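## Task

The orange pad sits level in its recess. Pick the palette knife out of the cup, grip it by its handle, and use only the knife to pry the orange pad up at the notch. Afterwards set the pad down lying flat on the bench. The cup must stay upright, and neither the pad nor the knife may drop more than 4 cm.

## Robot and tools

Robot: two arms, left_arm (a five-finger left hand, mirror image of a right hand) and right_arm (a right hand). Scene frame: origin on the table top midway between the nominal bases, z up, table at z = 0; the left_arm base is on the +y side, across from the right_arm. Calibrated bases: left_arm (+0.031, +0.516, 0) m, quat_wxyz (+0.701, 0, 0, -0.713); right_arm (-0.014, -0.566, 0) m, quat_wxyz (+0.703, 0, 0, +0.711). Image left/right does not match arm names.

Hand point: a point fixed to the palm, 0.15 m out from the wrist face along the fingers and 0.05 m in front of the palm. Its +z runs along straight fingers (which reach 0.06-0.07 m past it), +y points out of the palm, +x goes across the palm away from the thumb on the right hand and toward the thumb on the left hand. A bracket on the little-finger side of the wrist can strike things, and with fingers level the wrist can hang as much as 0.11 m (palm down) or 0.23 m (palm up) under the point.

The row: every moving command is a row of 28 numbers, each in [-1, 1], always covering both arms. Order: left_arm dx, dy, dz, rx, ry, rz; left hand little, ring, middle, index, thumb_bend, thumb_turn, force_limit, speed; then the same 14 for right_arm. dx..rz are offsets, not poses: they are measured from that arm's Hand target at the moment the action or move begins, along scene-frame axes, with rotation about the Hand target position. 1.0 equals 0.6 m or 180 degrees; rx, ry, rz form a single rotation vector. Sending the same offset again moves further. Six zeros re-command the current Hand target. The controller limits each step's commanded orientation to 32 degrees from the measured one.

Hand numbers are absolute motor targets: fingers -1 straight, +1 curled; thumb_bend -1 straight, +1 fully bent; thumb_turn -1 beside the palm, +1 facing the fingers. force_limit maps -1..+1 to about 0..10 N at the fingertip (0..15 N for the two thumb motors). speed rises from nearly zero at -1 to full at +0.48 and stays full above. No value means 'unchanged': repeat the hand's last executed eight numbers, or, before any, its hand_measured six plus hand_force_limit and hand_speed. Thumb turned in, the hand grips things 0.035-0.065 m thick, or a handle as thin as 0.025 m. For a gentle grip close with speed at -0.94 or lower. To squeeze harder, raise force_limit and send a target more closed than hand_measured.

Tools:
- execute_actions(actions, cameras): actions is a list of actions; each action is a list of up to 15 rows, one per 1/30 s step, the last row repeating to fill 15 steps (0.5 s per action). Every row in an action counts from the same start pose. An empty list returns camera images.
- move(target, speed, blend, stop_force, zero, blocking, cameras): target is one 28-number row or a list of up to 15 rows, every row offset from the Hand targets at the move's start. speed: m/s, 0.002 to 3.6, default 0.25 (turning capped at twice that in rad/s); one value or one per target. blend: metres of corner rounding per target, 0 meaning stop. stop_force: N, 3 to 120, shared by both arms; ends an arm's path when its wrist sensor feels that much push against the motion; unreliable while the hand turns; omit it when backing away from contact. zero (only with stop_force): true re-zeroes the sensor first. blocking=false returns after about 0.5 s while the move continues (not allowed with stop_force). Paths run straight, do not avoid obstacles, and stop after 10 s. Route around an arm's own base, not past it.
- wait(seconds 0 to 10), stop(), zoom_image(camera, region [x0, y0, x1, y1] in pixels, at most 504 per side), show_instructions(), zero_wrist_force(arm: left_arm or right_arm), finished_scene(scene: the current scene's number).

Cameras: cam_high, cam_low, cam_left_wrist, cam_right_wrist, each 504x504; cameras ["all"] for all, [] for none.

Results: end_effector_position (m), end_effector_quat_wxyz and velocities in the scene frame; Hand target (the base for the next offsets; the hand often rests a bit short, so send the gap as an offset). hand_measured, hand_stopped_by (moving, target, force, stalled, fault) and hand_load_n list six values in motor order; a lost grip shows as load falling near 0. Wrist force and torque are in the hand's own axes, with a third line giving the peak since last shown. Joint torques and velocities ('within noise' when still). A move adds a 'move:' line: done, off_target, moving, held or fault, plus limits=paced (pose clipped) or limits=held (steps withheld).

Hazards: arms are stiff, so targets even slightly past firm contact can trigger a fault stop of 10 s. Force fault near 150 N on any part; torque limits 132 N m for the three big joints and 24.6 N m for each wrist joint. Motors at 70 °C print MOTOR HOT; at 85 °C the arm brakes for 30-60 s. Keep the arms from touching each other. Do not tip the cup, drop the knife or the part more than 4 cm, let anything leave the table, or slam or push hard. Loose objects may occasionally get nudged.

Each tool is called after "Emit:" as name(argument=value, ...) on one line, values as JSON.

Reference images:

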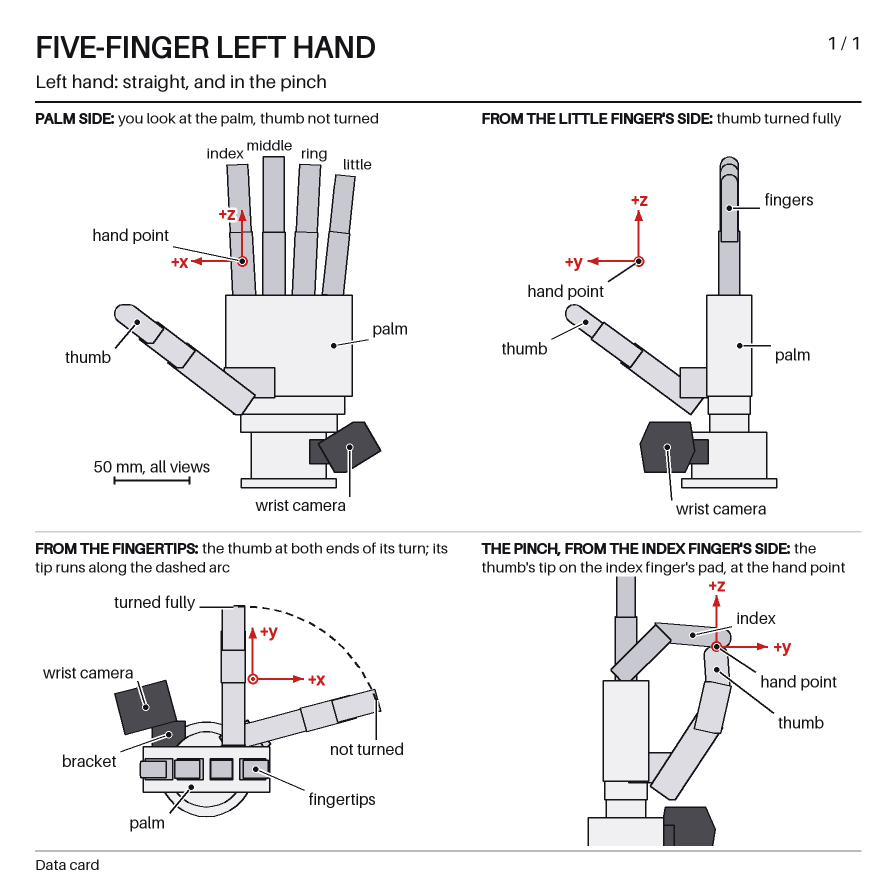

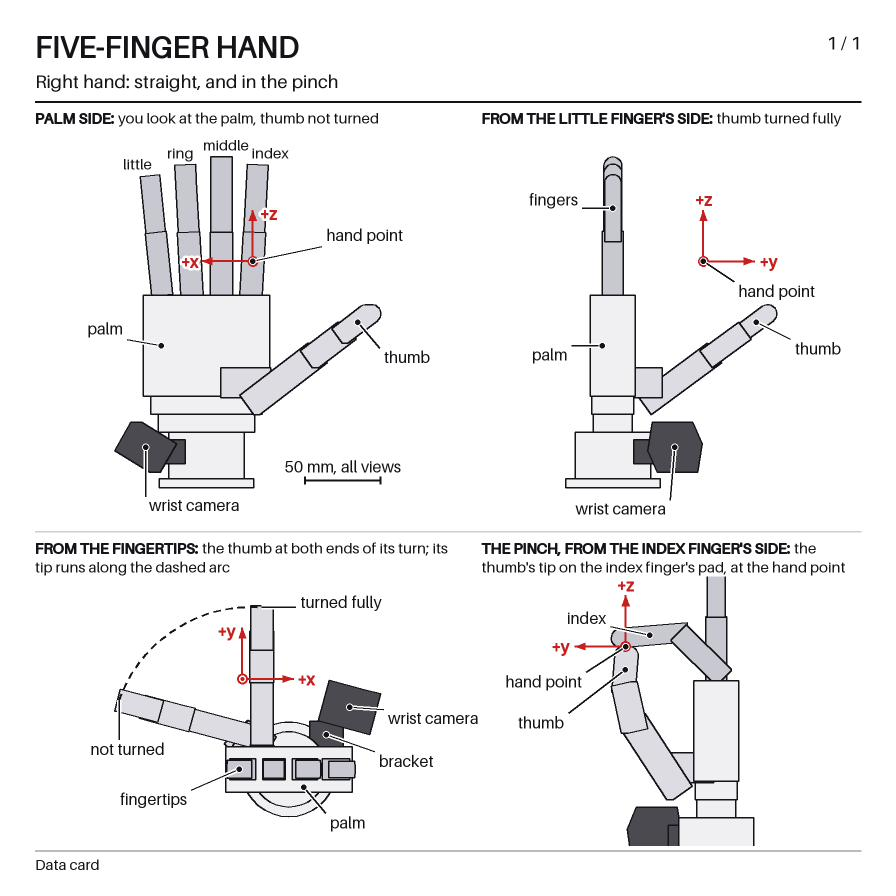

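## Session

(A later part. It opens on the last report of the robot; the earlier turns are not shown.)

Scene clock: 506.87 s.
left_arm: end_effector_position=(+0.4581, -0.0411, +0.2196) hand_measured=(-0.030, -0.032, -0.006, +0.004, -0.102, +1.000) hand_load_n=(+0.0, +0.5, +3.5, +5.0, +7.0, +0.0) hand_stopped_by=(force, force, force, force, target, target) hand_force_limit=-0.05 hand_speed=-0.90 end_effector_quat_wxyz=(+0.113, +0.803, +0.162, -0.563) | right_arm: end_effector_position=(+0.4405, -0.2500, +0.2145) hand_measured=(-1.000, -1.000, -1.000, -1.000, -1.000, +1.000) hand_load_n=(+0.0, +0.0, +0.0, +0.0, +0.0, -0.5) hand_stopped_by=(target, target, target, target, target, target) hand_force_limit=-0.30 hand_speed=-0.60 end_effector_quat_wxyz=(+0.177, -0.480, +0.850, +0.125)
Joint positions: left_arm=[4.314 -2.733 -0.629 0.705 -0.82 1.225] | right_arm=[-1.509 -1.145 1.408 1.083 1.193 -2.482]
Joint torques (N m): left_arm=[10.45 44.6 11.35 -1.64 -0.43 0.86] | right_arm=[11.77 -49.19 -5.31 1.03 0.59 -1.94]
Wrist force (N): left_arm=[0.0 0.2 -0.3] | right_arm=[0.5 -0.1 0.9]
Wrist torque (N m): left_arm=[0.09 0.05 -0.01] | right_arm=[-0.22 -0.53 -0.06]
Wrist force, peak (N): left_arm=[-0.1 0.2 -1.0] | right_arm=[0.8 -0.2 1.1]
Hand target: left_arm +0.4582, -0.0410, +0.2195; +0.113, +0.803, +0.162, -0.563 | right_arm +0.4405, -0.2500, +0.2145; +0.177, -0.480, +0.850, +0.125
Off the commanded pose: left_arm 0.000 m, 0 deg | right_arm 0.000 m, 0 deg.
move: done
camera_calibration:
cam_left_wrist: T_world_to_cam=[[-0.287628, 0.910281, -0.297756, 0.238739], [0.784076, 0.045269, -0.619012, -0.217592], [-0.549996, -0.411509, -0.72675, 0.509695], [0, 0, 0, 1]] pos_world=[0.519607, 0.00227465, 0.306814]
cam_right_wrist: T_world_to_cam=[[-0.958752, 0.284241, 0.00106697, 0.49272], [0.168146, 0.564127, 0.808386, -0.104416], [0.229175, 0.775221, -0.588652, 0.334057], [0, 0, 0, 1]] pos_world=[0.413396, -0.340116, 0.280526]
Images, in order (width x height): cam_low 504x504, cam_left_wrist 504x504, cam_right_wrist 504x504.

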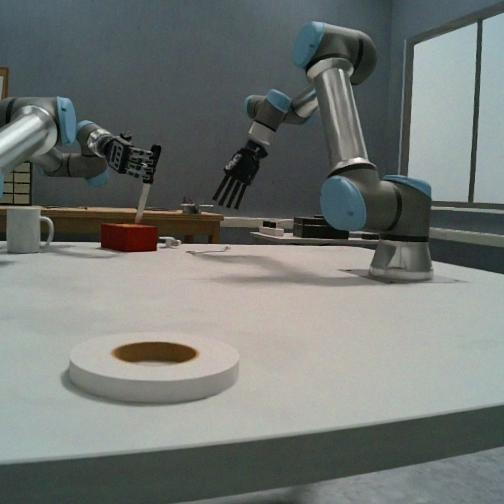

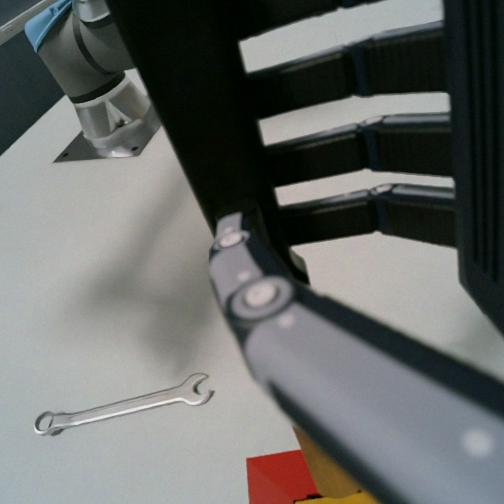

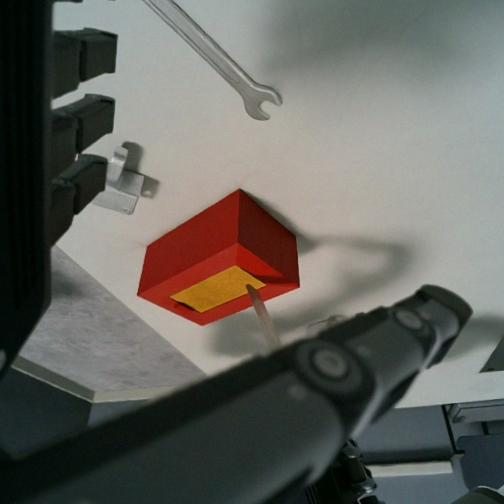

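Emit:
move(target=[[-0.0098,-0.0005,-0.01,0,0,0,0.3,0.3,0.45,0.45,-0.1,1,-0.05,-0.9,0,0,0,0,0,0,-1,-1,-1,-1,-1,1,-0.3,-0.6]], speed=0.04, cameras=["cam_left_wrist","cam_right_wrist"])

Emit:
zoom_image(camera="cam_right_wrist", region=[190, 230, 310, 350])

Emit:
zoom_image(camera="cam_left_wrist", region=[230, 384, 470, 504])

Scene clock: 518.07 s.
left_arm: end_effector_position=(+0.4522, -0.0413, +0.2135) hand_measured=(-0.030, -0.032, -0.006, +0.004, -0.102, +1.000) hand_load_n=(+0.0, +0.5, +3.5, +5.0, +7.5, +0.5) hand_stopped_by=(force, force, force, force, target, target) hand_force_limit=-0.05 hand_speed=-0.90 end_effector_quat_wxyz=(+0.113, +0.803, +0.162, -0.563) end_effector_velocity=(+0.001, +0.000, +0.002) end_effector_angular_velocity=(-0.001, -0.001, +0.000) | right_arm: end_effector_position=(+0.4405, -0.2500, +0.2145) hand_measured=(-1.000, -1.000, -1.000, -1.000, -1.000, +1.000) hand_load_n=(+0.0, +0.0, +0.0, +0.0, +0.0, +0.0) hand_stopped_by=(target, target, target, target, target, target) hand_force_limit=-0.30 hand_speed=-0.60 end_effector_quat_wxyz=(+0.177, -0.480, +0.850, +0.125)
Joint positions: left_arm=[4.311 -2.721 -0.669 0.735 -0.816 1.223] | right_arm=[-1.509 -1.145 1.408 1.083 1.193 -2.482]
Joint velocities: left_arm=[0 0 0.006 -0.005 0 0.001] | right_arm=[within noise]
Joint torques (N m): left_arm=[-4.7 47.18 25.7 -4.27 1.52 -1.98] | right_arm=[12.12 -49.87 -5.65 1.35 0.59 -2.18]
Wrist force (N): left_arm=[0.1 0.5 -0.3] | right_arm=[0.6 -0.2 1.0]
Wrist torque (N m): left_arm=[0.14 0.04 -0.02] | right_arm=[-0.25 -0.54 -0.06]
Wrist force, peak (N): left_arm=[0.0 0.7 -0.5] | right_arm=[0.5 -0.2 1.1]
Hand target: left_arm +0.4523, -0.0413, +0.2135; +0.113, +0.803, +0.162, -0.563 | right_arm +0.4405, -0.2500, +0.2145; +0.177, -0.480, +0.850, +0.125
Off the commanded pose: left_arm 0.000 m, 0 deg | right_arm 0.000 m, 0 deg.
move: done
camera_calibration:
cam_left_wrist: T_world_to_cam=[[-0.287606, 0.910282, -0.297774, 0.235492], [0.784084, 0.0452429, -0.619004, -0.216735], [-0.549996, -0.411509, -0.72675, 0.501893], [0, 0, 0, 1]] pos_world=[0.513707, 0.00197474, 0.300714]
cam_right_wrist: T_world_to_cam=[[-0.958752, 0.284241, 0.00106697, 0.49272], [0.168146, 0.564127, 0.808386, -0.104416], [0.229175, 0.775221, -0.588652, 0.334057], [0, 0, 0, 1]] pos_world=[0.413396, -0.340116, 0.280526]
Images, in order (width x height): cam_left_wrist 504x504, cam_right_wrist 504x504.

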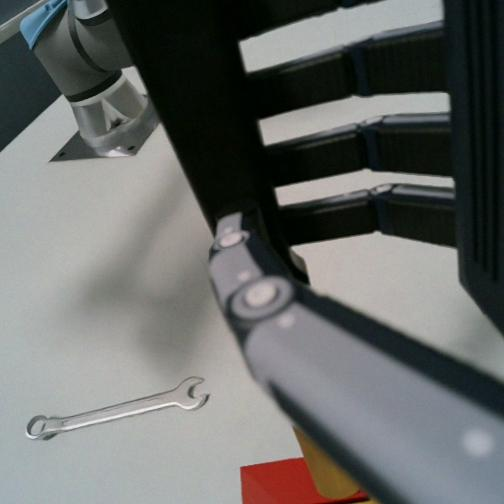

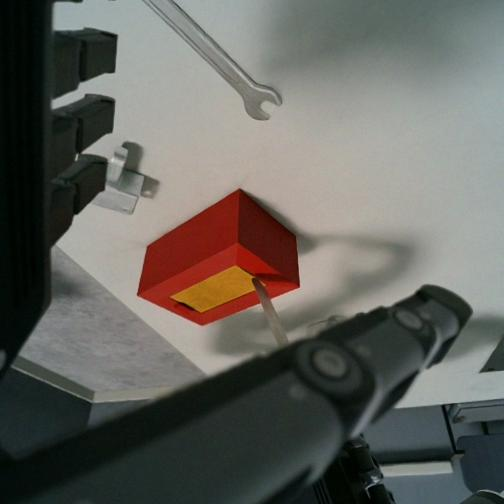

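Scaled by 4.200 from the camera's 504x504 image, which has a finer 720x720 frame.

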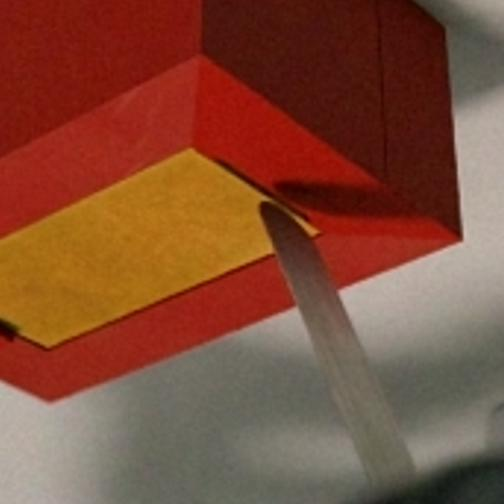

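Scaled by 2.100 from the camera's 504x504 image, which has a finer 720x720 frame.

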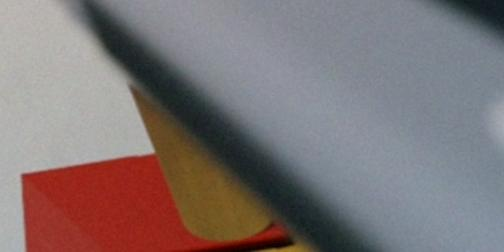

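Emit:
zoom_image(camera="cam_left_wrist", region=[290, 454, 390, 504])

Emit:
zoom_image(camera="cam_right_wrist", region=[230, 255, 290, 315])

Scaled by 5.040 from the camera's 504x504 image, which has a finer 720x720 frame.

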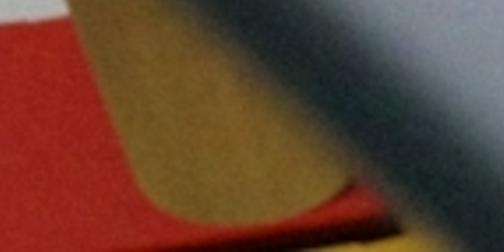

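Scaled by 8.400 from the camera's 504x504 image, which has a finer 720x720 frame.

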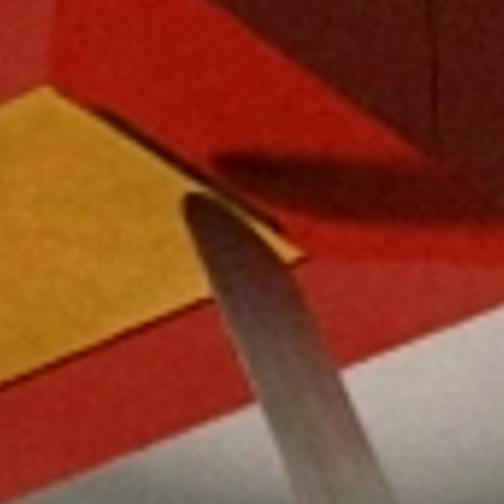

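Emit:
move(target=[[0.0024,0.001,-0.0071,0,0,0,0.3,0.3,0.45,0.45,-0.1,1,-0.05,-0.9,0,0,0,0,0,0,-1,-1,-1,-1,-1,1,-0.3,-0.6]], speed=0.015, stop_force=4, cameras=["cam_left_wrist","cam_right_wrist"])

Emit:
zoom_image(camera="cam_left_wrist", region=[290, 454, 390, 504])

Emit:
zoom_image(camera="cam_right_wrist", region=[230, 255, 290, 315])

Scene clock: 530.07 s.
left_arm: end_effector_position=(+0.4538, -0.0407, +0.2092) hand_measured=(-0.030, -0.032, -0.006, +0.004, -0.102, +1.000) hand_load_n=(+0.0, +0.5, +4.0, +5.0, +7.0, +0.0) hand_stopped_by=(force, force, force, force, target, target) hand_force_limit=-0.05 hand_speed=-0.90 end_effector_quat_wxyz=(+0.113, +0.803, +0.162, -0.563) | right_arm: end_effector_position=(+0.4405, -0.2500, +0.2145) hand_measured=(-1.000, -1.000, -1.000, -1.000, -1.000, +1.000) hand_load_n=(+0.0, +0.0, +0.0, +0.0, +0.0, +0.0) hand_stopped_by=(target, target, target, target, target, target) hand_force_limit=-0.30 hand_speed=-0.60 end_effector_quat_wxyz=(+0.177, -0.480, +0.850, +0.125)
Joint positions: left_arm=[4.313 -2.728 -0.666 0.738 -0.818 1.224] | right_arm=[-1.509 -1.145 1.408 1.083 1.193 -2.482]
Joint torques (N m): left_arm=[-0.98 66.4 7.8 -3.91 2 0.39] | right_arm=[11.35 -48.47 -4.61 1.29 0.59 -2.15]
Wrist force (N): left_arm=[0.3 0.2 -0.5] | right_arm=[0.5 -0.2 1.0]
Wrist torque (N m): left_arm=[0.11 0.00 -0.11] | right_arm=[-0.24 -0.53 -0.05]
Wrist force, peak (N): left_arm=[0.0 0.6 -0.5] | right_arm=[0.7 -0.1 1.0]
Hand target: left_arm +0.4537, -0.0407, +0.2092; +0.113, +0.803, +0.162, -0.563 | right_arm +0.4405, -0.2500, +0.2145; +0.177, -0.480, +0.850, +0.125
Off the commanded pose: left_arm 0.000 m, 0 deg | right_arm 0.000 m, 0 deg.
move: done
camera_calibration:
cam_left_wrist: T_world_to_cam=[[-0.287606, 0.910282, -0.297774, 0.234035], [0.784084, 0.0452429, -0.619004, -0.220683], [-0.549996, -0.411509, -0.72675, 0.499936], [0, 0, 0, 1]] pos_world=[0.515307, 0.00267474, 0.296414]
cam_right_wrist: T_world_to_cam=[[-0.958752, 0.284241, 0.00106697, 0.49272], [0.168146, 0.564127, 0.808386, -0.104416], [0.229175, 0.775221, -0.588652, 0.334057], [0, 0, 0, 1]] pos_world=[0.413396, -0.340116, 0.280526]
Images, in order (width x height): cam_left_wrist 504x504, cam_right_wrist 504x504.

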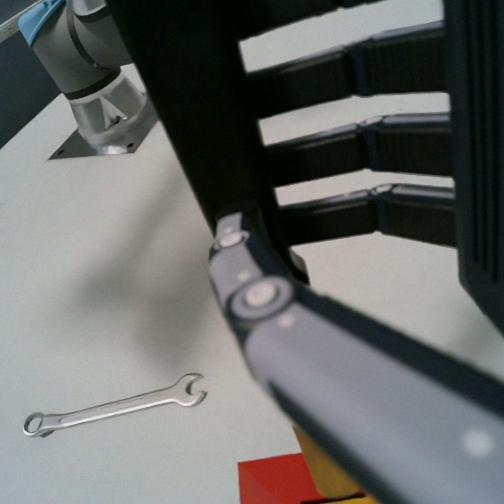

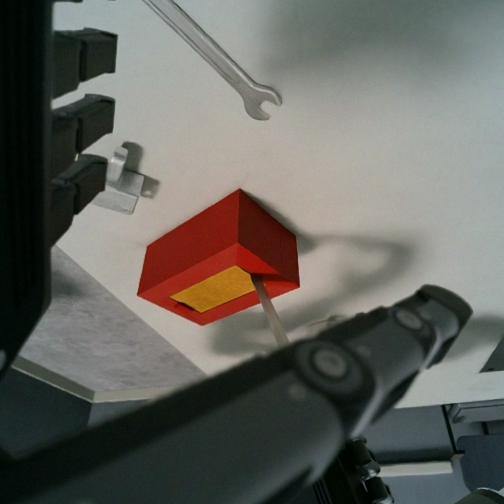

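Scaled by 5.040 from the camera's 504x504 image, which has a finer 720x720 frame.

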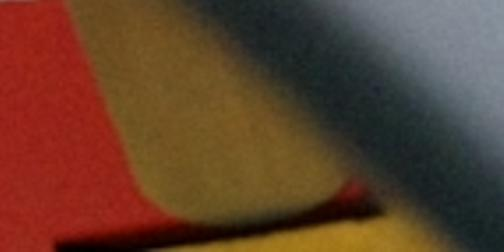

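Scaled by 8.400 from the camera's 504x504 image, which has a finer 720x720 frame.

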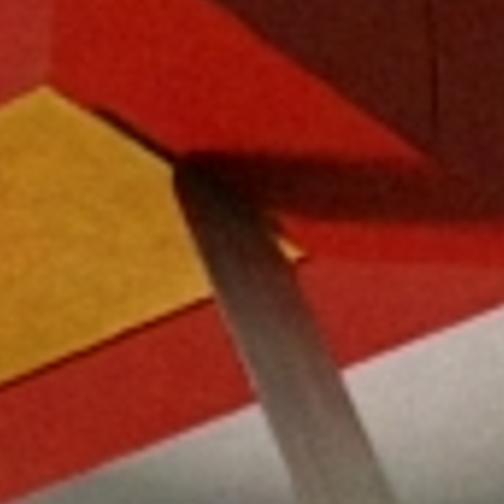

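Emit:
move(target=[[0.0021,0.0009,-0.0063,0,0,0,0.3,0.3,0.45,0.45,-0.1,1,-0.05,-0.9,0,0,0,0,0,0,-1,-1,-1,-1,-1,1,-0.3,-0.6]], speed=0.01, stop_force=3, cameras=["cam_left_wrist","cam_right_wrist"])

Emit:
zoom_image(camera="cam_left_wrist", region=[290, 454, 390, 504])

Emit:
zoom_image(camera="cam_right_wrist", region=[230, 255, 290, 315])

Scene clock: 536.77 s.
left_arm: end_effector_position=(+0.4550, -0.0402, +0.2054) hand_measured=(-0.030, -0.032, -0.006, +0.004, -0.102, +1.000) hand_load_n=(+0.5, +0.0, +3.0, +5.5, +7.5, +0.0) hand_stopped_by=(force, force, force, force, target, target) hand_force_limit=-0.05 hand_speed=-0.90 end_effector_quat_wxyz=(+0.113, +0.803, +0.162, -0.563) | right_arm: end_effector_position=(+0.4405, -0.2500, +0.2145) hand_measured=(-1.000, -1.000, -1.000, -1.000, -1.000, +1.000) hand_load_n=(+0.0, +0.0, +0.0, +0.0, +0.0, +0.0) hand_stopped_by=(target, target, target, target, target, target) hand_force_limit=-0.30 hand_speed=-0.60 end_effector_quat_wxyz=(+0.177, -0.480, +0.850, +0.125)
Joint positions: left_arm=[4.314 -2.734 -0.664 0.741 -0.819 1.225] | right_arm=[-1.509 -1.145 1.408 1.083 1.193 -2.482]
Joint torques (N m): left_arm=[9.89 65.28 16.57 -3.49 0.27 1.17] | right_arm=[11.46 -49.49 -4.53 1.52 0.73 -2.05]
Wrist force (N): left_arm=[-1.0 0.3 -0.2] | right_arm=[0.5 -0.1 0.8]
Wrist torque (N m): left_arm=[0.11 0.06 -0.14] | right_arm=[-0.22 -0.53 -0.05]
Wrist force, peak (N): left_arm=[-1.0 0.3 -0.2] | right_arm=[0.6 -0.1 1.1]
Hand target: left_arm +0.4550, -0.0402, +0.2054; +0.113, +0.803, +0.162, -0.563 | right_arm +0.4405, -0.2500, +0.2145; +0.177, -0.480, +0.850, +0.125
Off the commanded pose: left_arm 0.000 m, 0 deg | right_arm 0.000 m, 0 deg.
move: done
camera_calibration:
cam_left_wrist: T_world_to_cam=[[-0.287636, 0.910291, -0.297717, 0.232821], [0.784024, 0.0452642, -0.619078, -0.224025], [-0.550066, -0.411486, -0.72671, 0.49812], [0, 0, 0, 1]] pos_world=[0.516607, 0.00317465, 0.292615]
cam_right_wrist: T_world_to_cam=[[-0.958752, 0.284241, 0.00106697, 0.49272], [0.168146, 0.564127, 0.808386, -0.104416], [0.229175, 0.775221, -0.588652, 0.334057], [0, 0, 0, 1]] pos_world=[0.413396, -0.340116, 0.280526]
Images, in order (width x height): cam_left_wrist 504x504, cam_right_wrist 504x504.

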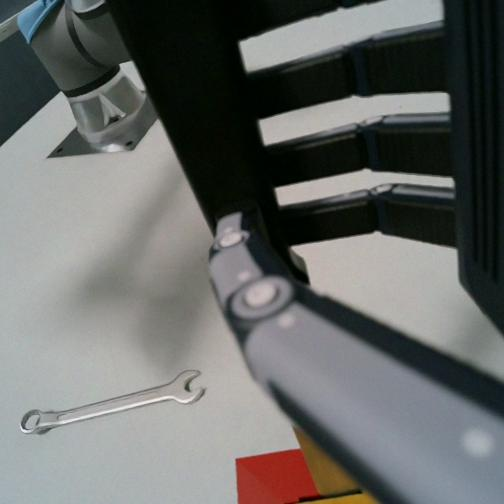

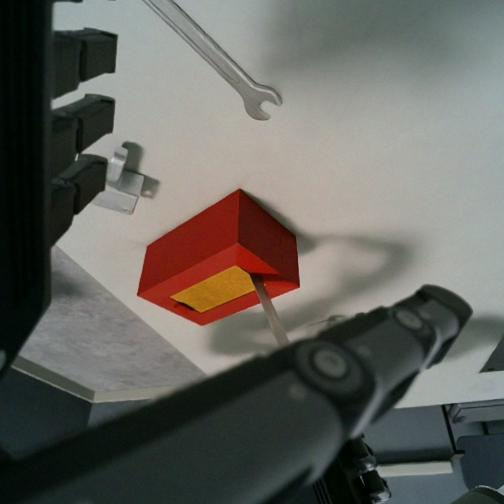

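Scaled by 5.040 from the camera's 504x504 image, which has a finer 720x720 frame.

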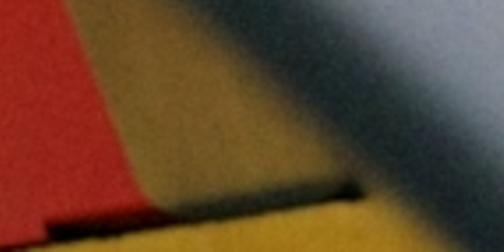

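Scaled by 8.400 from the camera's 504x504 image, which has a finer 720x720 frame.

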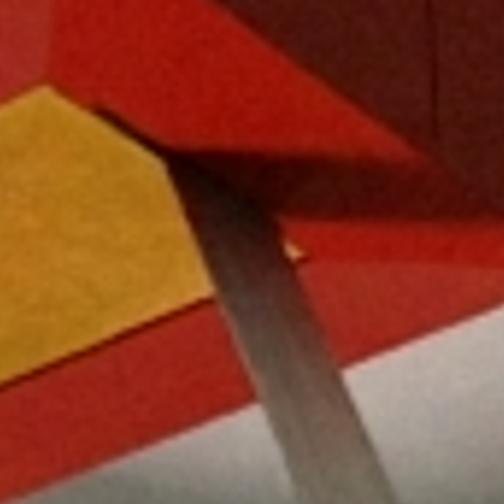

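Emit:
move(target=[[0.0006,0.0003,-0.0075,0,0,0,0.3,0.3,0.45,0.45,-0.1,1,-0.05,-0.9,0,0,0,0,0,0,-1,-1,-1,-1,-1,1,-0.3,-0.6]], speed=0.01, stop_force=4, cameras=["cam_left_wrist","cam_right_wrist"])

Emit:
zoom_image(camera="cam_left_wrist", region=[290, 454, 390, 504])

Emit:
zoom_image(camera="cam_right_wrist", region=[230, 255, 290, 315])

Scene clock: 541.83 s.
left_arm: end_effector_position=(+0.4553, -0.0400, +0.2016) hand_measured=(-0.030, -0.032, -0.006, +0.004, -0.102, +1.000) hand_load_n=(+0.5, +0.5, +3.5, +4.0, +8.5, -0.5) hand_stopped_by=(force, force, force, force, target, target) hand_force_limit=-0.05 hand_speed=-0.90 end_effector_quat_wxyz=(+0.113, +0.803, +0.162, -0.563) | right_arm: end_effector_position=(+0.4405, -0.2500, +0.2145) hand_measured=(-1.000, -1.000, -1.000, -1.000, -1.000, +1.000) hand_load_n=(+0.0, +0.0, +0.0, +0.0, +0.0, +0.0) hand_stopped_by=(target, target, target, target, target, target) hand_force_limit=-0.30 hand_speed=-0.60 end_effector_quat_wxyz=(+0.177, -0.480, +0.850, +0.125)
Joint positions: left_arm=[4.314 -2.739 -0.665 0.747 -0.819 1.225] | right_arm=[-1.509 -1.145 1.408 1.083 1.193 -2.482]
Joint torques (N m): left_arm=[-6.17 64.75 25.42 -3.84 1.71 -2.73] | right_arm=[11.23 -48.92 -6.01 1.76 0.57 -1.99]
Wrist force (N): left_arm=[-2.7 0.2 -0.7] | right_arm=[0.4 0.1 0.8]
Wrist torque (N m): left_arm=[0.12 0.08 -0.11] | right_arm=[-0.19 -0.51 -0.05]
Wrist force, peak (N): left_arm=[-6.0 0.2 -0.6] | right_arm=[0.8 -0.2 0.9]
Hand target: left_arm +0.4553, -0.0401, +0.2016; +0.113, +0.803, +0.162, -0.563 (not the last commanded pose) | right_arm +0.4405, -0.2500, +0.2145; +0.177, -0.480, +0.850, +0.125
Off the commanded pose: left_arm 0.001 m, 0 deg | right_arm 0.000 m, 0 deg.
move: contact (left_arm)
camera_calibration:
cam_left_wrist: T_world_to_cam=[[-0.287657, 0.910325, -0.297594, 0.231602], [0.784, 0.0453488, -0.619102, -0.226582], [-0.550088, -0.411403, -0.72674, 0.495457], [0, 0, 0, 1]] pos_world=[0.516807, 0.00327429, 0.288715]
cam_right_wrist: T_world_to_cam=[[-0.958752, 0.284241, 0.00106697, 0.49272], [0.168146, 0.564127, 0.808386, -0.104416], [0.229175, 0.775221, -0.588652, 0.334057], [0, 0, 0, 1]] pos_world=[0.413396, -0.340116, 0.280526]
Images, in order (width x height): cam_left_wrist 504x504, cam_right_wrist 504x504.

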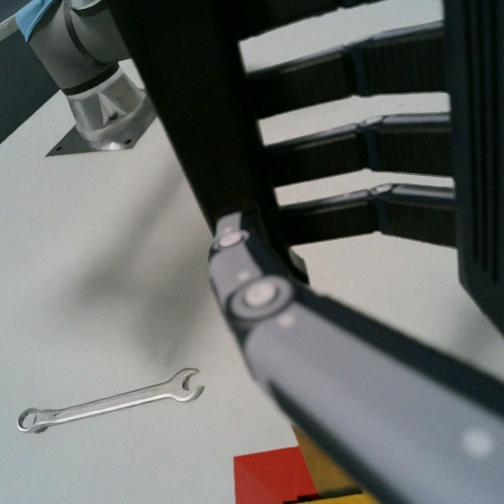

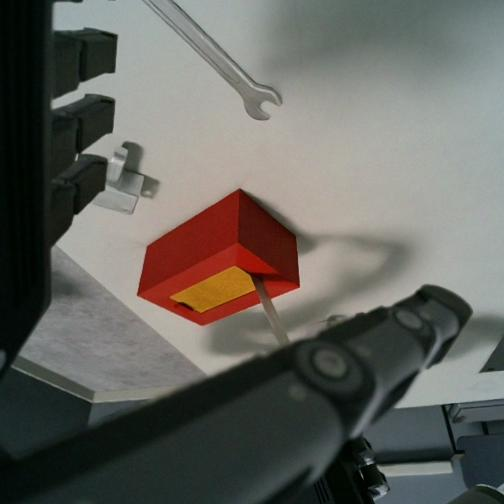

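Scaled by 5.040 from the camera's 504x504 image, which has a finer 720x720 frame.

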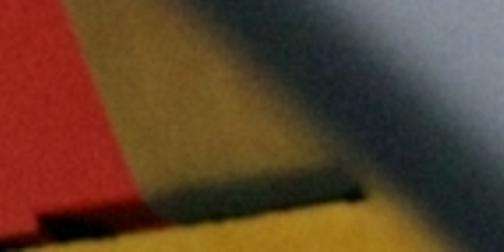

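Scaled by 8.400 from the camera's 504x504 image, which has a finer 720x720 frame.

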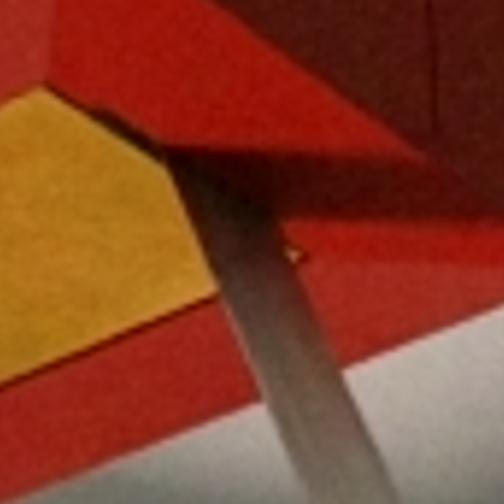

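Emit:
move(target=[[-0.0333,-0.014,-0.014,0.02156,-0.0512,0,0.3,0.3,0.45,0.45,-0.1,1,-0.05,-0.9,0,0,0,0,0,0,-1,-1,-1,-1,-1,1,-0.3,-0.6]], speed=0.03, cameras=["cam_left_wrist","cam_right_wrist"])

Emit:
zoom_image(camera="cam_left_wrist", region=[290, 454, 390, 504])

Emit:
zoom_image(camera="cam_right_wrist", region=[230, 255, 290, 315])

Scene clock: 567.13 s.
left_arm: end_effector_position=(+0.4352, -0.0485, +0.1932) hand_measured=(-0.030, -0.032, -0.006, +0.004, -0.102, +1.000) hand_load_n=(+0.0, +0.0, +3.5, +5.0, +8.5, +0.0) hand_stopped_by=(force, force, force, force, target, target) hand_force_limit=-0.05 hand_speed=-0.90 end_effector_quat_wxyz=(+0.099, +0.849, +0.171, -0.491) end_effector_velocity=(-0.001, +0.000, +0.001) end_effector_angular_velocity=(-0.002, +0.003, -0.003) | right_arm: end_effector_position=(+0.4405, -0.2500, +0.2145) hand_measured=(-1.000, -1.000, -1.000, -1.000, -1.000, +1.000) hand_load_n=(+0.0, +0.0, +0.0, +0.0, +0.0, +0.0) hand_stopped_by=(target, target, target, target, target, target) hand_force_limit=-0.30 hand_speed=-0.60 end_effector_quat_wxyz=(+0.177, -0.480, +0.850, +0.125)
Joint positions: left_arm=[4.267 -2.685 -0.662 0.928 -0.855 1.045] | right_arm=[-1.509 -1.145 1.408 1.083 1.193 -2.482]
Joint velocities: left_arm=[0 0 0 -0.005 0 0.006] | right_arm=[within noise]
Joint torques (N m): left_arm=[6.23 46.46 7.02 -4.13 2.01 2.56] | right_arm=[11.1 -48.77 -6.62 1.92 0.48 -1.97]
Wrist force (N): left_arm=[-1.2 0.4 -0.7] | right_arm=[0.7 -0.2 0.9]
Wrist torque (N m): left_arm=[0.18 0.02 -0.07] | right_arm=[-0.23 -0.56 -0.04]
Wrist force, peak (N): left_arm=[-5.0 0.2 -0.5] | right_arm=[0.6 -0.1 1.1]
Hand target: left_arm +0.4353, -0.0485, +0.1932; +0.099, +0.849, +0.171, -0.491 | right_arm +0.4405, -0.2500, +0.2145; +0.177, -0.480, +0.850, +0.125
Off the commanded pose: left_arm 0.000 m, 0 deg | right_arm 0.000 m, 0 deg.
move: done
camera_calibration:
cam_left_wrist: T_world_to_cam=[[-0.241004, 0.929986, -0.277567, 0.207809], [0.872899, 0.0826965, -0.480841, -0.279153], [-0.424222, -0.358173, -0.831714, 0.443002], [0, 0, 0, 1]] pos_world=[0.481686, -0.0115032, 0.291904]
cam_right_wrist: T_world_to_cam=[[-0.958752, 0.284241, 0.00106697, 0.49272], [0.168146, 0.564127, 0.808386, -0.104416], [0.229175, 0.775221, -0.588652, 0.334057], [0, 0, 0, 1]] pos_world=[0.413396, -0.340116, 0.280526]
Images, in order (width x height): cam_left_wrist 504x504, cam_right_wrist 504x504.

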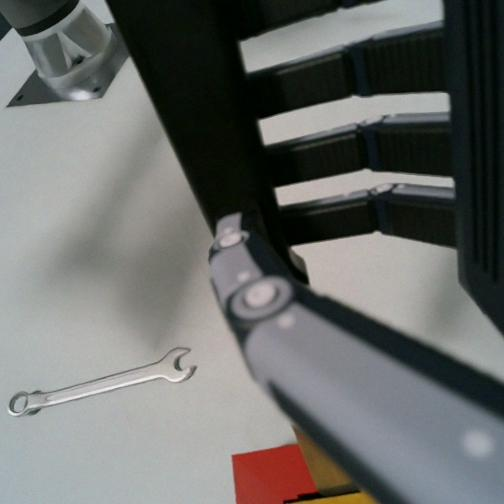

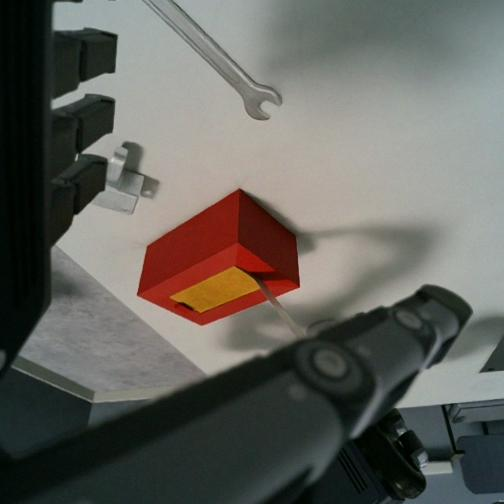

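Scaled by 5.040 from the camera's 504x504 image, which has a finer 720x720 frame.

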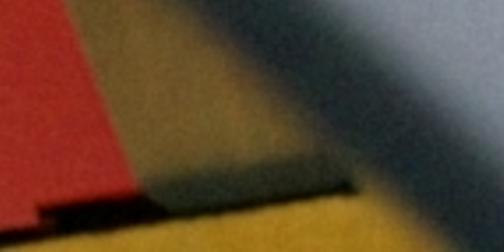

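Scaled by 8.400 from the camera's 504x504 image, which has a finer 720x720 frame.

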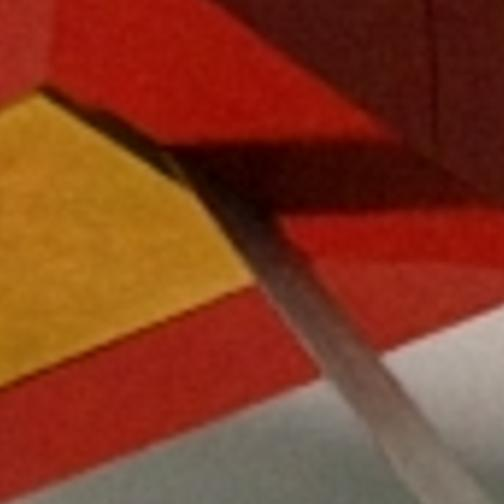

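Emit:
move(target=[[-0.0301,-0.0127,-0.0211,0.02156,-0.0512,0,0.3,0.3,0.45,0.45,-0.1,1,-0.05,-0.9,0,0,0,0,0,0,-1,-1,-1,-1,-1,1,-0.3,-0.6]], speed=0.03, cameras=["cam_left_wrist","cam_right_wrist"])

Emit:
zoom_image(camera="cam_left_wrist", region=[290, 454, 390, 504])

Emit:
zoom_image(camera="cam_right_wrist", region=[230, 255, 290, 315])

Scene clock: 574.10 s.
left_arm: end_effector_position=(+0.4171, -0.0561, +0.1805) hand_measured=(-0.030, -0.032, -0.006, +0.004, -0.102, +1.000) hand_load_n=(+0.0, +0.0, +3.0, +5.5, +8.0, -0.5) hand_stopped_by=(force, force, force, force, target, target) hand_force_limit=-0.05 hand_speed=-0.90 end_effector_quat_wxyz=(+0.083, +0.888, +0.179, -0.415) end_effector_velocity=(-0.001, -0.001, +0.002) end_effector_angular_velocity=(-0.004, +0.004, -0.003) | right_arm: end_effector_position=(+0.4405, -0.2500, +0.2145) hand_measured=(-1.000, -1.000, -1.000, -1.000, -1.000, +1.000) hand_load_n=(+0.5, +0.0, +0.0, +0.0, +0.0, +0.0) hand_stopped_by=(target, target, target, target, target, target) hand_force_limit=-0.30 hand_speed=-0.60 end_effector_quat_wxyz=(+0.177, -0.480, +0.850, +0.125)
Joint positions: left_arm=[4.212 -2.626 -0.684 1.11 -0.918 0.875] | right_arm=[-1.509 -1.145 1.408 1.083 1.193 -2.482]
Joint velocities: left_arm=[0 0 0.001 -0.006 0.003 0.006] | right_arm=[within noise]
Joint torques (N m): left_arm=[10.67 42.55 11.69 -3.54 1.63 2.44] | right_arm=[11.17 -49.36 -7.25 2.13 0.68 -1.79]
Wrist force (N): left_arm=[-5.0 0.1 -0.2] | right_arm=[0.5 -0.1 1.0]
Wrist torque (N m): left_arm=[0.15 -0.11 -0.05] | right_arm=[-0.22 -0.53 -0.05]
Wrist force, peak (N): left_arm=[-7.5 0.1 -0.4] | right_arm=[0.7 -0.2 1.1]
Hand target: left_arm +0.4172, -0.0561, +0.1805; +0.083, +0.888, +0.179, -0.415 | right_arm +0.4405, -0.2500, +0.2145; +0.177, -0.480, +0.850, +0.125
Off the commanded pose: left_arm 0.000 m, 0 deg | right_arm 0.000 m, 0 deg.
move: done
camera_calibration:
cam_left_wrist: T_world_to_cam=[[-0.198528, 0.947856, -0.24931, 0.185153], [0.938142, 0.110152, -0.328262, -0.32207], [-0.283683, -0.299057, -0.911092, 0.381058], [0, 0, 0, 1]] pos_world=[0.447005, -0.0260634, 0.287616]
cam_right_wrist: T_world_to_cam=[[-0.958752, 0.284241, 0.00106697, 0.49272], [0.168146, 0.564127, 0.808386, -0.104416], [0.229175, 0.775221, -0.588652, 0.334057], [0, 0, 0, 1]] pos_world=[0.413396, -0.340116, 0.280526]
Images, in order (width x height): cam_left_wrist 504x504, cam_right_wrist 504x504.

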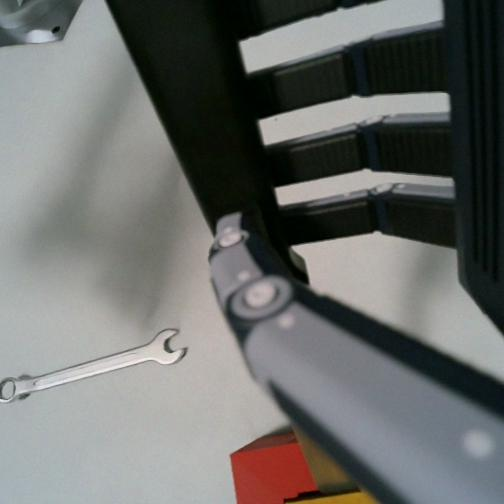

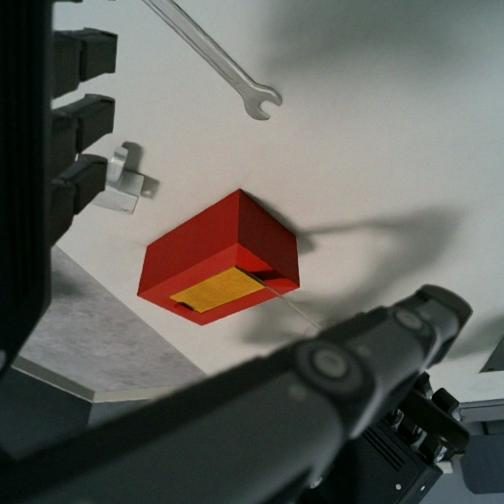

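Scaled by 5.040 from the camera's 504x504 image, which has a finer 720x720 frame.

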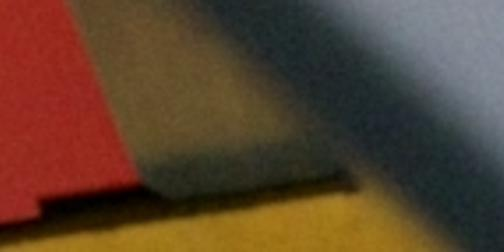

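Scaled by 8.400 from the camera's 504x504 image, which has a finer 720x720 frame.

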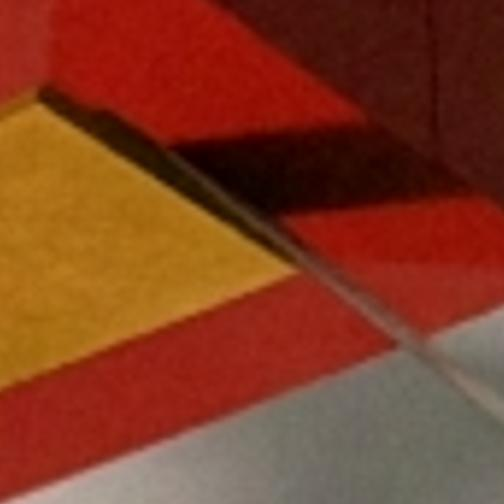

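Emit:
move(target=[[-0.0277,-0.0117,-0.0264,0.02156,-0.0512,0,0.3,0.3,0.45,0.45,-0.1,1,-0.05,-0.9,0,0,0,0,0,0,-1,-1,-1,-1,-1,1,-0.3,-0.6]], speed=0.03, cameras=["cam_left_wrist","cam_right_wrist"])

Emit:
zoom_image(camera="cam_left_wrist", region=[250, 434, 390, 504])

Emit:
zoom_image(camera="cam_right_wrist", region=[230, 255, 290, 315])

Scene clock: 584.20 s.
left_arm: end_effector_position=(+0.4005, -0.0631, +0.1647) hand_measured=(-0.030, -0.032, -0.006, +0.004, -0.102, +1.000) hand_load_n=(+0.0, +0.0, +2.5, +6.0, +7.5, -1.5) hand_stopped_by=(force, force, force, force, target, target) hand_force_limit=-0.05 hand_speed=-0.90 end_effector_quat_wxyz=(+0.067, +0.921, +0.186, -0.336) end_effector_velocity=(-0.001, +0.000, +0.001) end_effector_angular_velocity=(-0.003, +0.006, -0.002) | right_arm: end_effector_position=(+0.4405, -0.2500, +0.2145) hand_measured=(-1.000, -1.000, -1.000, -1.000, -1.000, +1.000) hand_load_n=(+0.0, +0.0, +0.0, +0.0, +0.0, -0.5) hand_stopped_by=(target, target, target, target, target, target) hand_force_limit=-0.30 hand_speed=-0.60 end_effector_quat_wxyz=(+0.177, -0.480, +0.850, +0.125)
Joint positions: left_arm=[4.147 -2.566 -0.73 1.286 -1.007 0.72] | right_arm=[-1.509 -1.145 1.408 1.083 1.193 -2.482]
Joint velocities: left_arm=[0 0 0 -0.006 0.004 0.005] | right_arm=[within noise]
Joint torques (N m): left_arm=[14.24 42.45 16.83 -3.04 1.23 2.01] | right_arm=[9.34 -49.74 -6.41 2.37 0.57 -1.78]
Wrist force (N): left_arm=[-7.7 -0.2 0.1] | right_arm=[0.6 -0.2 0.8]
Wrist torque (N m): left_arm=[0.11 -0.11 -0.07] | right_arm=[-0.23 -0.54 -0.05]
Wrist force, peak (N): left_arm=[-9.6 -0.4 -0.1] | right_arm=[0.6 -0.2 1.2]
Hand target: left_arm +0.4006, -0.0631, +0.1647; +0.067, +0.921, +0.186, -0.336 | right_arm +0.4405, -0.2500, +0.2145; +0.177, -0.480, +0.850, +0.125
Off the commanded pose: left_arm 0.000 m, 0 deg | right_arm 0.000 m, 0 deg.
move: done
camera_calibration:
cam_left_wrist: T_world_to_cam=[[-0.161333, 0.963549, -0.213411, 0.164823], [0.977942, 0.127017, -0.165818, -0.352589], [-0.132666, -0.235456, -0.962788, 0.311857], [0, 0, 0, 1]] pos_world=[0.412777, -0.0406021, 0.276962]
cam_right_wrist: T_world_to_cam=[[-0.958752, 0.284241, 0.00106697, 0.49272], [0.168146, 0.564127, 0.808386, -0.104416], [0.229175, 0.775221, -0.588652, 0.334057], [0, 0, 0, 1]] pos_world=[0.413396, -0.340116, 0.280526]
Images, in order (width x height): cam_left_wrist 504x504, cam_right_wrist 504x504.

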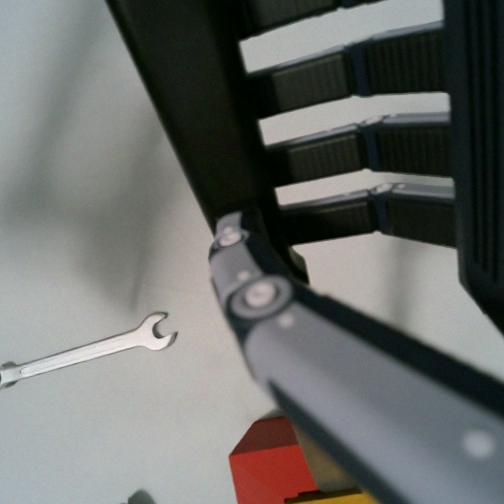

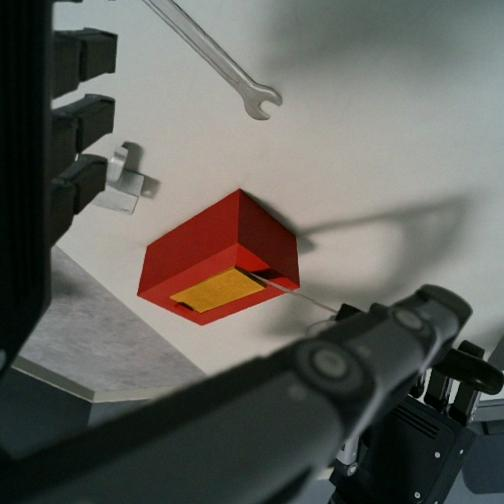

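Scaled by 3.600 from the camera's 504x504 image, which has a finer 720x720 frame.

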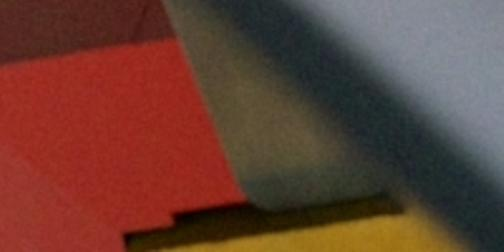

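Scaled by 8.400 from the camera's 504x504 image, which has a finer 720x720 frame.

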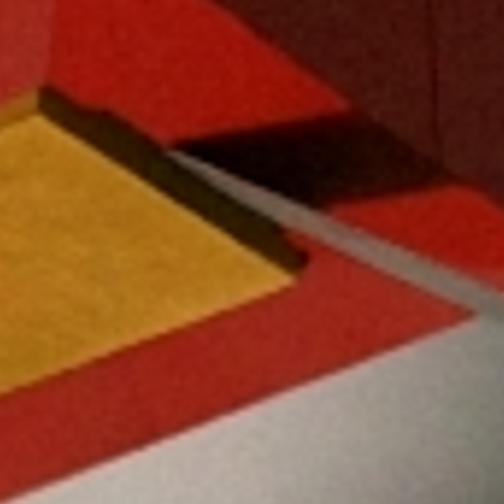

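Emit:
zoom_image(camera="cam_left_wrist", region=[270, 464, 370, 504])

Emit:
zoom_image(camera="cam_right_wrist", region=[232, 260, 272, 300])

Scaled by 5.040 from the camera's 504x504 image, which has a finer 720x720 frame.

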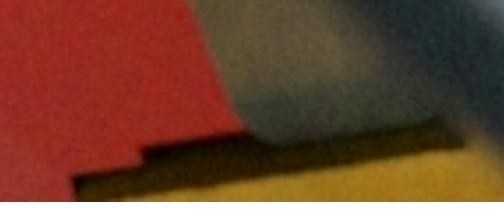

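Scaled by 12.600 from the camera's 504x504 image, which has a finer 720x720 frame.

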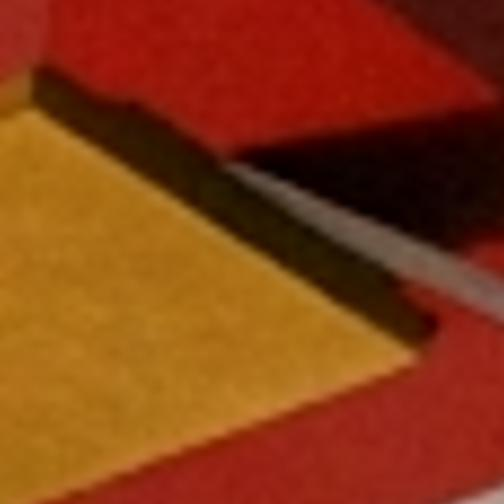

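Emit:
move(target=[[-0.0222,-0.0094,-0.0319,0.02156,-0.0512,0,0.3,0.3,0.45,0.45,-0.1,1,-0.05,-0.9,0,0,0,0,0,0,-1,-1,-1,-1,-1,1,-0.3,-0.6]], speed=0.03, cameras=["cam_left_wrist","cam_right_wrist"])

Emit:
zoom_image(camera="cam_left_wrist", region=[250, 434, 390, 504])

Emit:
zoom_image(camera="cam_right_wrist", region=[232, 260, 272, 300])

Scene clock: 600.33 s.
left_arm: end_effector_position=(+0.3872, -0.0688, +0.1455) hand_measured=(-0.030, -0.032, -0.006, +0.004, -0.102, +1.000) hand_load_n=(+0.0, +0.5, +2.5, +6.5, +7.5, -3.0) hand_stopped_by=(force, force, force, force, target, target) hand_force_limit=-0.05 hand_speed=-0.90 end_effector_quat_wxyz=(+0.051, +0.947, +0.191, -0.254) end_effector_velocity=(-0.001, +0.000, +0.001) end_effector_angular_velocity=(-0.002, +0.007, -0.001) | right_arm: end_effector_position=(+0.4405, -0.2500, +0.2145) hand_measured=(-1.000, -1.000, -1.000, -1.000, -1.000, +1.000) hand_load_n=(+0.0, +0.0, +0.0, +0.0, -0.5, +0.0) hand_stopped_by=(target, target, target, target, target, target) hand_force_limit=-0.30 hand_speed=-0.60 end_effector_quat_wxyz=(+0.177, -0.480, +0.850, +0.125)
Joint positions: left_arm=[4.077 -2.513 -0.789 1.45 -1.122 0.585] | right_arm=[-1.509 -1.145 1.408 1.083 1.193 -2.482]
Joint velocities: left_arm=[0.001 0 0 -0.005 0.005 0.003] | right_arm=[within noise]
Joint torques (N m): left_arm=[15.13 43.7 21.35 -2.78 0.15 1.85] | right_arm=[10.85 -49.06 -7.27 2.27 0.68 -1.79]
Wrist force (N): left_arm=[-10.3 -0.6 0.4] | right_arm=[0.6 -0.1 0.9]
Wrist torque (N m): left_arm=[0.07 -0.16 -0.02] | right_arm=[-0.21 -0.54 -0.04]
Wrist force, peak (N): left_arm=[-15.1 -0.7 0.3] | right_arm=[0.9 0.2 0.9]
Hand target: left_arm +0.3873, -0.0687, +0.1455; +0.051, +0.947, +0.191, -0.255 | right_arm +0.4405, -0.2500, +0.2145; +0.177, -0.480, +0.850, +0.125
Off the commanded pose: left_arm 0.000 m, 0 deg | right_arm 0.000 m, 0 deg.
move: done
camera_calibration:
cam_left_wrist: T_world_to_cam=[[-0.130371, 0.97659, -0.171099, 0.14676], [0.991164, 0.13263, 0.00178591, -0.371154], [0.0244369, -0.169354, -0.985252, 0.237276], [0, 0, 0, 1]] pos_world=[0.381209, -0.0539146, 0.25955]
cam_right_wrist: T_world_to_cam=[[-0.958752, 0.284241, 0.00106697, 0.49272], [0.168146, 0.564127, 0.808386, -0.104416], [0.229175, 0.775221, -0.588652, 0.334057], [0, 0, 0, 1]] pos_world=[0.413396, -0.340116, 0.280526]
Images, in order (width x height): cam_left_wrist 504x504, cam_right_wrist 504x504.

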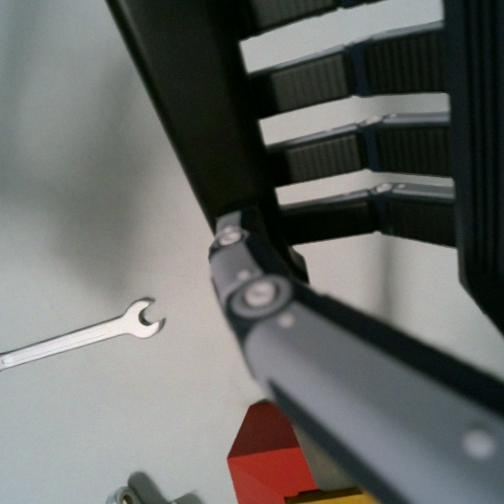

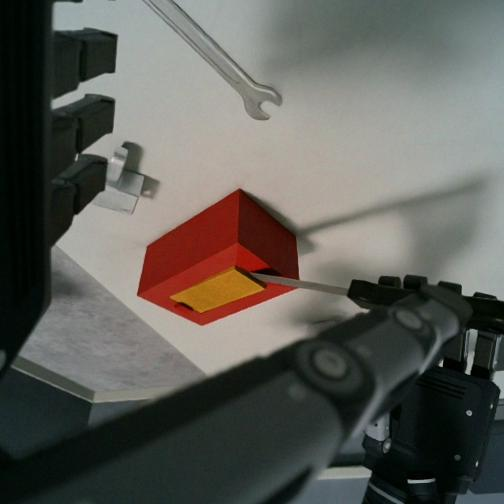

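Scaled by 3.600 from the camera's 504x504 image, which has a finer 720x720 frame.

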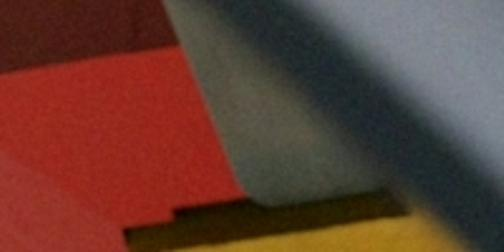

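Scaled by 12.600 from the camera's 504x504 image, which has a finer 720x720 frame.

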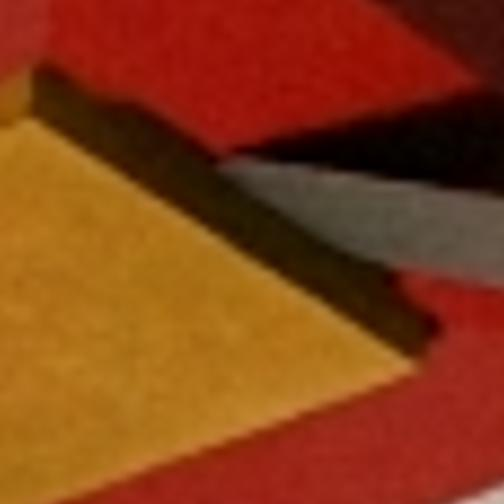

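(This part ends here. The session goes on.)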